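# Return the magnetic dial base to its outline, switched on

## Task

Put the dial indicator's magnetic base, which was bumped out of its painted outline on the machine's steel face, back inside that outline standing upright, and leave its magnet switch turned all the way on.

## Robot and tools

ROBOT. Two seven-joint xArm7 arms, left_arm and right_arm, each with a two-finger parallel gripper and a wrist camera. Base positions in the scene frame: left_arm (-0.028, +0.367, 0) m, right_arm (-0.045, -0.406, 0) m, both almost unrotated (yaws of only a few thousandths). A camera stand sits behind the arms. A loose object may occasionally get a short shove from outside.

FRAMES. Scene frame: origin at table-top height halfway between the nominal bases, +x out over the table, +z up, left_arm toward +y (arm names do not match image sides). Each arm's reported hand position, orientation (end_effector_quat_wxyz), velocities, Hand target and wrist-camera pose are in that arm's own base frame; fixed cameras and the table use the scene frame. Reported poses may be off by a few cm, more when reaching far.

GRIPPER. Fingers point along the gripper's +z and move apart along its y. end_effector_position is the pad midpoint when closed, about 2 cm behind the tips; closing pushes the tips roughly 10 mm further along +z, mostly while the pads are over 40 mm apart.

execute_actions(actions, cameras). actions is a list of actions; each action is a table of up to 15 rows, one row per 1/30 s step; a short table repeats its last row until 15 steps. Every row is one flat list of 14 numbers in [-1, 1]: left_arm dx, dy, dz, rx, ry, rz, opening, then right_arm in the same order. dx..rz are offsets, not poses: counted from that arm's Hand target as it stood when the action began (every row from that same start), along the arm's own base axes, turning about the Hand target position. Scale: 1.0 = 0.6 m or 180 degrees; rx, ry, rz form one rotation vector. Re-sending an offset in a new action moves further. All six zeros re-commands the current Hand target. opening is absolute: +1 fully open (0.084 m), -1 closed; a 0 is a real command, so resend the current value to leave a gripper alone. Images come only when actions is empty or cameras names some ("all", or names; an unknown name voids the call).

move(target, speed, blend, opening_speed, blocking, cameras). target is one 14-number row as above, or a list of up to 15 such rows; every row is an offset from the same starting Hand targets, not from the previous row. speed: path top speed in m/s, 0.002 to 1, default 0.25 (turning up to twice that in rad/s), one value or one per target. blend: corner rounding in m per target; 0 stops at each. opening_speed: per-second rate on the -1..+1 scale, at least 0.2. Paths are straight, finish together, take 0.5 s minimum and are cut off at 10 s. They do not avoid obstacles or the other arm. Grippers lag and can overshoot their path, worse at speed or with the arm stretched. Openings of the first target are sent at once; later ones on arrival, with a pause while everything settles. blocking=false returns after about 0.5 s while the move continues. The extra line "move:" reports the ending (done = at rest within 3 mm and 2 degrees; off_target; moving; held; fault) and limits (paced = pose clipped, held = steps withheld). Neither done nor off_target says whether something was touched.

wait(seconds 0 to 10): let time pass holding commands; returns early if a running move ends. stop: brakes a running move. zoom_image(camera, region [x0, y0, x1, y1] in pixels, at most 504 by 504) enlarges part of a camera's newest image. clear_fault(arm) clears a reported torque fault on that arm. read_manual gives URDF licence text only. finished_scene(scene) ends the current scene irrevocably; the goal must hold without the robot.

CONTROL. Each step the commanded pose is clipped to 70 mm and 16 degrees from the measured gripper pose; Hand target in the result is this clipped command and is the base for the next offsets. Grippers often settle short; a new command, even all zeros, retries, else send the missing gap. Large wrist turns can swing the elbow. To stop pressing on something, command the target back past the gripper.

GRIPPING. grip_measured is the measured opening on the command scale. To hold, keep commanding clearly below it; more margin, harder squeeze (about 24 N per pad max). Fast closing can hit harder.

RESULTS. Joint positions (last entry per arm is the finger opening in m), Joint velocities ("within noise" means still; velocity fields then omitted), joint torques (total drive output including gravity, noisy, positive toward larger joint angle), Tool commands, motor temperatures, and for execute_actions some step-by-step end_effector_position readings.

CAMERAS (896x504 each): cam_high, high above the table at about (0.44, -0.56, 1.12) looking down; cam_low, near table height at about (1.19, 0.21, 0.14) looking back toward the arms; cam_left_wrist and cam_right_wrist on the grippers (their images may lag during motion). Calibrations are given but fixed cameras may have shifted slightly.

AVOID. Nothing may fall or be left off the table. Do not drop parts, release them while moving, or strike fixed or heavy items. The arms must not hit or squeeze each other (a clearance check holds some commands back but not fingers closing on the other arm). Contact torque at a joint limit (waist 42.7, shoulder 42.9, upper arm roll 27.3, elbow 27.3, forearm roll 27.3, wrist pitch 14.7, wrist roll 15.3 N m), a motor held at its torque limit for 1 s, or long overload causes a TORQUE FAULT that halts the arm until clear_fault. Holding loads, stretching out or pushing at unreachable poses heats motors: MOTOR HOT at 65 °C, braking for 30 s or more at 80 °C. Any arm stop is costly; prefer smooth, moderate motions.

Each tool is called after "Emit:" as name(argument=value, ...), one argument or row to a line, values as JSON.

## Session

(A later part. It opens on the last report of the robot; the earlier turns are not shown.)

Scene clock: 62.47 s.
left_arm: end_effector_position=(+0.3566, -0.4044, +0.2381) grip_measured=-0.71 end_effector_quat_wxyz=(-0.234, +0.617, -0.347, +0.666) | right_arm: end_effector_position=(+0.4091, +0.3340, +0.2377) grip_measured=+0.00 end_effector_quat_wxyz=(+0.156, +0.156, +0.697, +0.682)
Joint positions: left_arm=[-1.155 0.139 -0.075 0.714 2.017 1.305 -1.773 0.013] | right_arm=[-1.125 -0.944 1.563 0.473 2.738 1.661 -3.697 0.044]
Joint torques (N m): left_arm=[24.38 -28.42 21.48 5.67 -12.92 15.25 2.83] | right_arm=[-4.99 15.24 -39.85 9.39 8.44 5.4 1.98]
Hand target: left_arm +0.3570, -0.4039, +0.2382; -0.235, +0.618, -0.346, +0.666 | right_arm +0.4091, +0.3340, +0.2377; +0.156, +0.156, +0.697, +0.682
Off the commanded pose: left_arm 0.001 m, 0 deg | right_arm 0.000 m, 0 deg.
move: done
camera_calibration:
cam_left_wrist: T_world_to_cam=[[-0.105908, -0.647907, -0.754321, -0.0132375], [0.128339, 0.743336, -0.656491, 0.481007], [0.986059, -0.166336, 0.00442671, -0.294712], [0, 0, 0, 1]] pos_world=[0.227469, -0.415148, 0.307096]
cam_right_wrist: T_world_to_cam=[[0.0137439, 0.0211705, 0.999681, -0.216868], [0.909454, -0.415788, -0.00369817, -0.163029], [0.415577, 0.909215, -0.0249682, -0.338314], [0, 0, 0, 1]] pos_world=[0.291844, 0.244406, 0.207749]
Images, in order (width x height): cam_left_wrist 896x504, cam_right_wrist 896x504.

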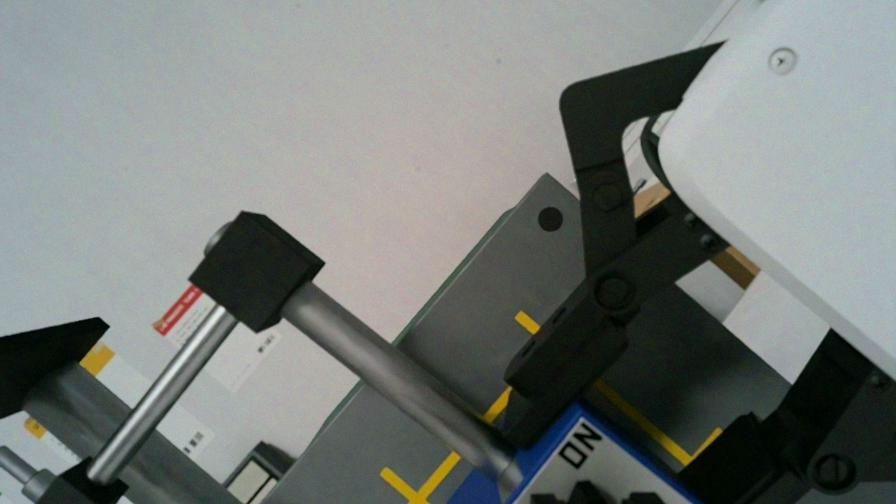

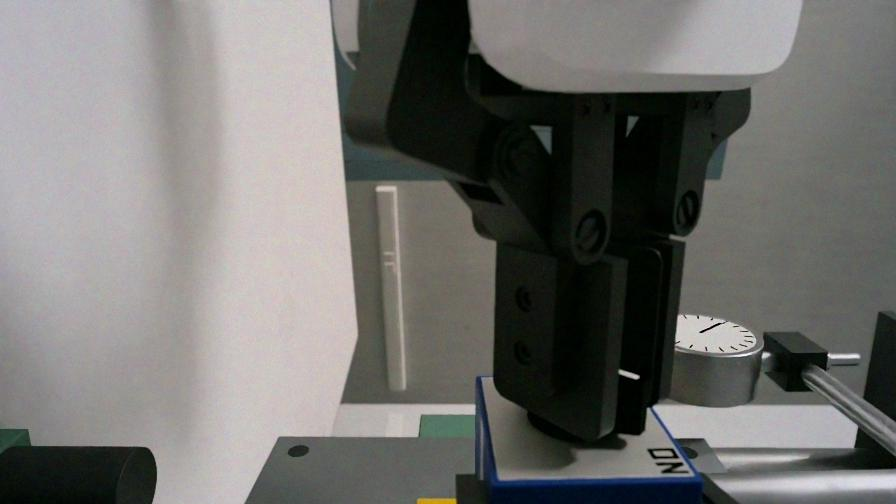

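Emit:
move(
  target=[
    [-0.0007, -0.0008, -0.0002, -0.0274, 0.0048, 0, -0.70, 0, 0, 0, 0, 0, 0, -1],
    [-0.0007, -0.0008, -0.0002, -0.0274, 0.0048, 0, -0.35, 0, 0, 0, 0, 0, 0, -1],
    [-0.0992, 0.0166, -0.0002, -0.0274, 0.0048, 0, -0.35, 0, 0, 0, 0, 0, 0, -1],
    [-0.1977, -0.0237, -0.1160, -0.2653, 0.0468, 0, -0.35, 0, 0, 0, 0, 0, 0, -1],
  ],
  speed=[0.2,0.2,0.2,0.3],
  blend=[0,0,0.02,0],
  cameras=["cam_right_wrist", "cam_left_wrist"],
)

Emit:
zoom_image(
  camera="cam_left_wrist",
  region=[340, 140, 560, 360],
)

Scene clock: 66.60 s.
left_arm: end_effector_position=(+0.2384, -0.4181, +0.1686) grip_measured=-0.37 end_effector_quat_wxyz=(+0.060, +0.706, -0.063, +0.703) | right_arm: end_effector_position=(+0.4091, +0.3340, +0.2377) grip_measured=+0.00 end_effector_quat_wxyz=(+0.156, +0.156, +0.697, +0.682)
Joint positions: left_arm=[-1.336 0.339 -0.253 0.717 1.758 1.58 -2.742 0.028] | right_arm=[-1.125 -0.944 1.563 0.473 2.738 1.661 -3.697 0.044]
Joint torques (N m): left_arm=[-5.8 -12.3 -3.6 15.63 -2.64 4.72 -2.21] | right_arm=[-6.54 15.86 -40.49 8.61 8.35 5.66 1.92]
Motor temperatures (°C): left_arm=[35 36 32 36 29 34 34] | right_arm=[39 31 33 32 31 35 35]
Hand target: left_arm +0.2384, -0.4181, +0.1686; +0.060, +0.706, -0.063, +0.703 | right_arm +0.4091, +0.3340, +0.2377; +0.156, +0.156, +0.697, +0.682
Off the commanded pose: left_arm 0.000 m, 0 deg | right_arm 0.000 m, 0 deg.
move: done
camera_calibration:
cam_left_wrist: T_world_to_cam=[[-0.164196, -0.986394, -0.00821489, -0.340531], [-0.00245835, 0.00873708, -0.999959, 0.242777], [0.986425, -0.164169, -0.0038595, -0.177916], [0, 0, 0, 1]] pos_world=[0.120184, -0.367227, 0.239283]
cam_right_wrist: T_world_to_cam=[[0.0137026, 0.0210795, 0.999684, -0.216834], [0.909454, -0.415788, -0.00369851, -0.163029], [0.415578, 0.909217, -0.0248682, -0.338336], [0, 0, 0, 1]] pos_world=[0.291844, 0.244406, 0.207749]
Images, in order (width x height): cam_left_wrist 896x504, cam_right_wrist 896x504.

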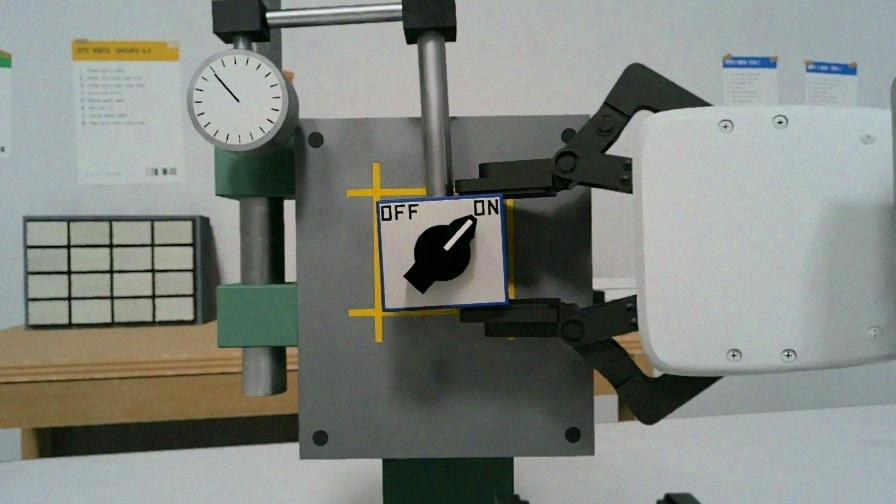

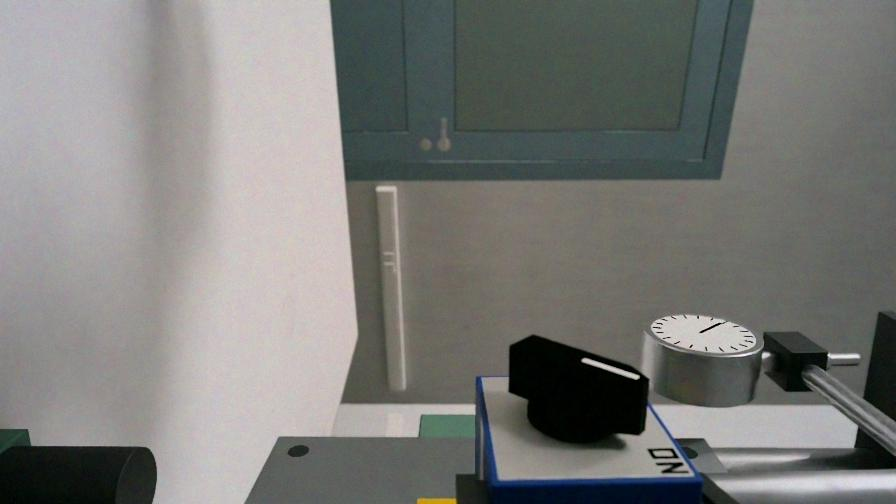

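Scaled by 2.291.

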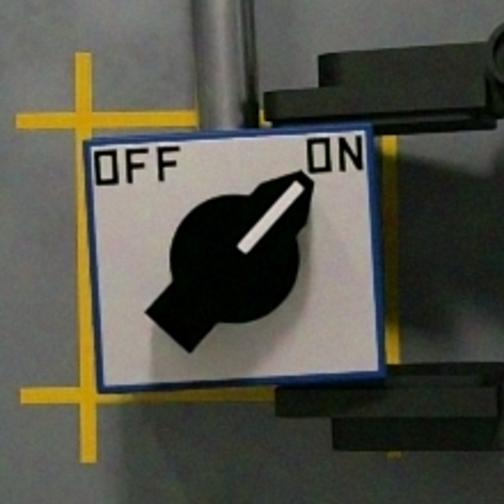

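Emit:
move(
  target=[0, 0, 0, 0, 0, 0, -0.35, -0.0008, 0.0001, -0.0028, 0.0192, -0.0032, 0, -1],
  speed=0.1,
  cameras=["cam_left_wrist"],
)

Emit:
zoom_image(
  camera="cam_left_wrist",
  region=[340, 140, 560, 360],
)

Scene clock: 68.47 s.
left_arm: end_effector_position=(+0.2384, -0.4181, +0.1686) grip_measured=-0.37 end_effector_quat_wxyz=(+0.060, +0.706, -0.063, +0.703) | right_arm: end_effector_position=(+0.4086, +0.3340, +0.2361) grip_measured=+0.00 end_effector_quat_wxyz=(+0.155, +0.157, +0.675, +0.704)
Joint positions: left_arm=[-1.336 0.339 -0.253 0.717 1.758 1.58 -2.742 0.028] | right_arm=[-1.167 -0.912 1.623 0.468 2.797 1.711 -3.731 0.044]
Joint torques (N m): left_arm=[-5.8 -12.47 -3.65 15.66 -2.7 4.68 -2.18] | right_arm=[-3.44 16.95 -13.73 5.99 5.08 6.72 -0.49]
Hand target: left_arm +0.2384, -0.4181, +0.1686; +0.060, +0.706, -0.063, +0.703 | right_arm +0.4086, +0.3341, +0.2360; +0.155, +0.157, +0.675, +0.704
Off the commanded pose: left_arm 0.000 m, 0 deg | right_arm 0.000 m, 0 deg.
move: done
camera_calibration:
cam_left_wrist: T_world_to_cam=[[-0.164195, -0.986394, -0.00811653, -0.340554], [-0.00247599, 0.00864031, -0.99996, 0.242744], [0.986425, -0.164169, -0.00386101, -0.177916], [0, 0, 0, 1]] pos_world=[0.120184, -0.367226, 0.239283]
Images, in order (width x height): cam_left_wrist 896x504.

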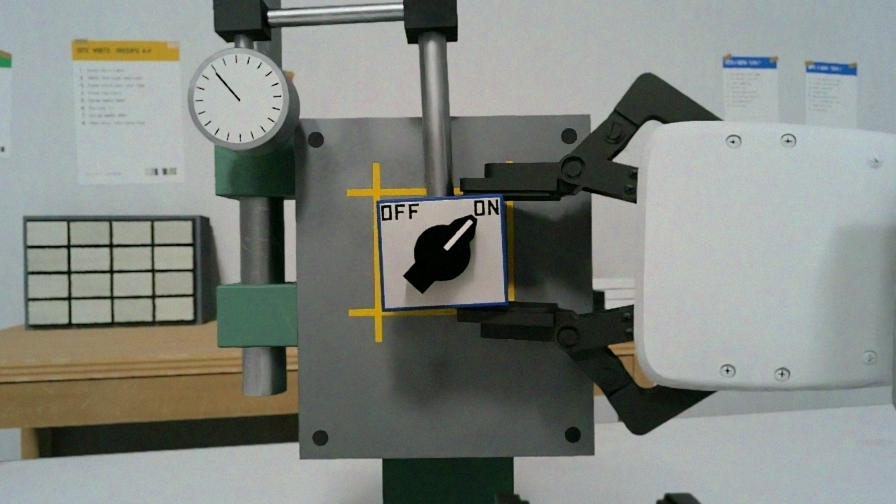

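Scaled by 2.291.

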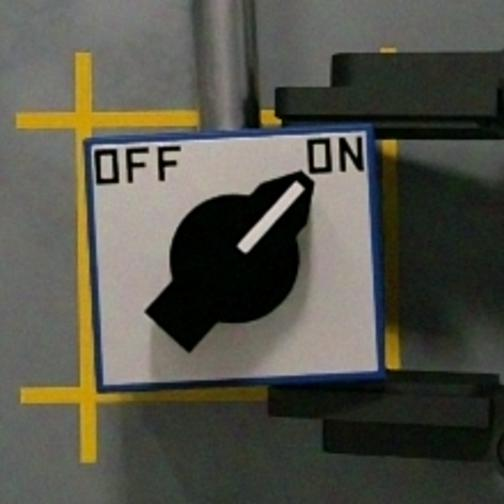

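Emit:
move(
  target=[
    [0, 0, 0, 0, 0, 0, -0.35, 0, 0, 0, 0, 0, 0, 0.3],
    [0, 0, 0, 0, 0, 0, -0.35, -0.0717, -0.1503, -0.0066, 0, 0, 0, 0.3],
  ],
  speed=0.2,
  opening_speed=1.0,
  cameras=["cam_left_wrist"],
)

Emit:
zoom_image(
  camera="cam_left_wrist",
  region=[340, 140, 560, 360],
)

Scene clock: 71.90 s.
left_arm: end_effector_position=(+0.2384, -0.4181, +0.1686) grip_measured=-0.37 end_effector_quat_wxyz=(+0.060, +0.706, -0.063, +0.703) | right_arm: end_effector_position=(+0.3656, +0.2439, +0.2321) grip_measured=+0.29 end_effector_quat_wxyz=(+0.155, +0.157, +0.675, +0.704)
Joint positions: left_arm=[-1.336 0.339 -0.253 0.717 1.758 1.58 -2.742 0.028] | right_arm=[-1.223 -0.956 1.489 0.224 2.645 2.015 -3.758 0.056]
Joint torques (N m): left_arm=[-5.76 -12.36 -3.69 15.62 -2.64 4.65 -2.23] | right_arm=[-5 3.32 -20.85 3.42 -0.5 3.41 -1.53]
Hand target: left_arm +0.2384, -0.4181, +0.1686; +0.060, +0.706, -0.063, +0.703 | right_arm +0.3656, +0.2439, +0.2321; +0.155, +0.157, +0.675, +0.704
Off the commanded pose: left_arm 0.000 m, 0 deg | right_arm 0.000 m, 0 deg.
move: done
camera_calibration:
cam_left_wrist: T_world_to_cam=[[-0.164195, -0.986394, -0.00811653, -0.340554], [-0.00247599, 0.00864031, -0.99996, 0.242744], [0.986425, -0.164169, -0.00386101, -0.177916], [0, 0, 0, 1]] pos_world=[0.120184, -0.367226, 0.239283]
Images, in order (width x height): cam_left_wrist 896x504.

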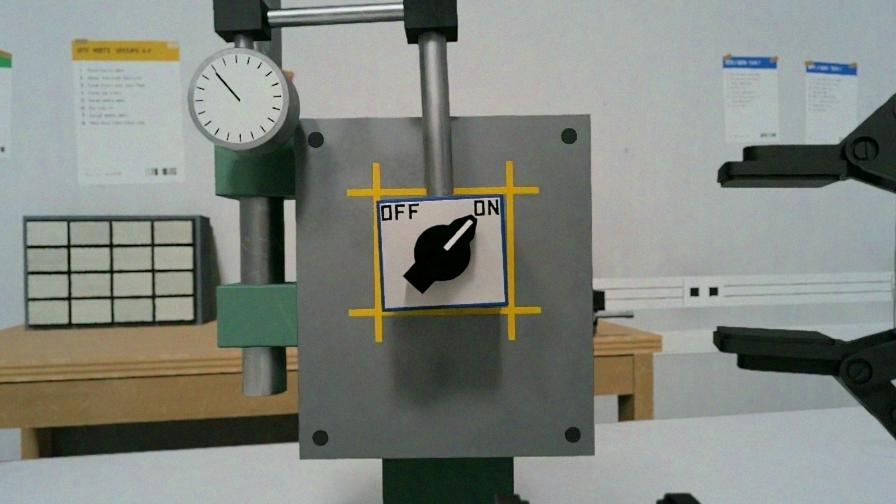

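Scaled by 2.291.

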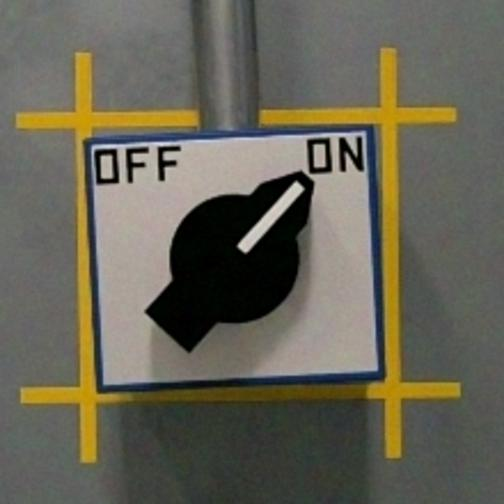

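Emit:
finished_scene(
  scene=2,
)

The scene is finished: the task was done.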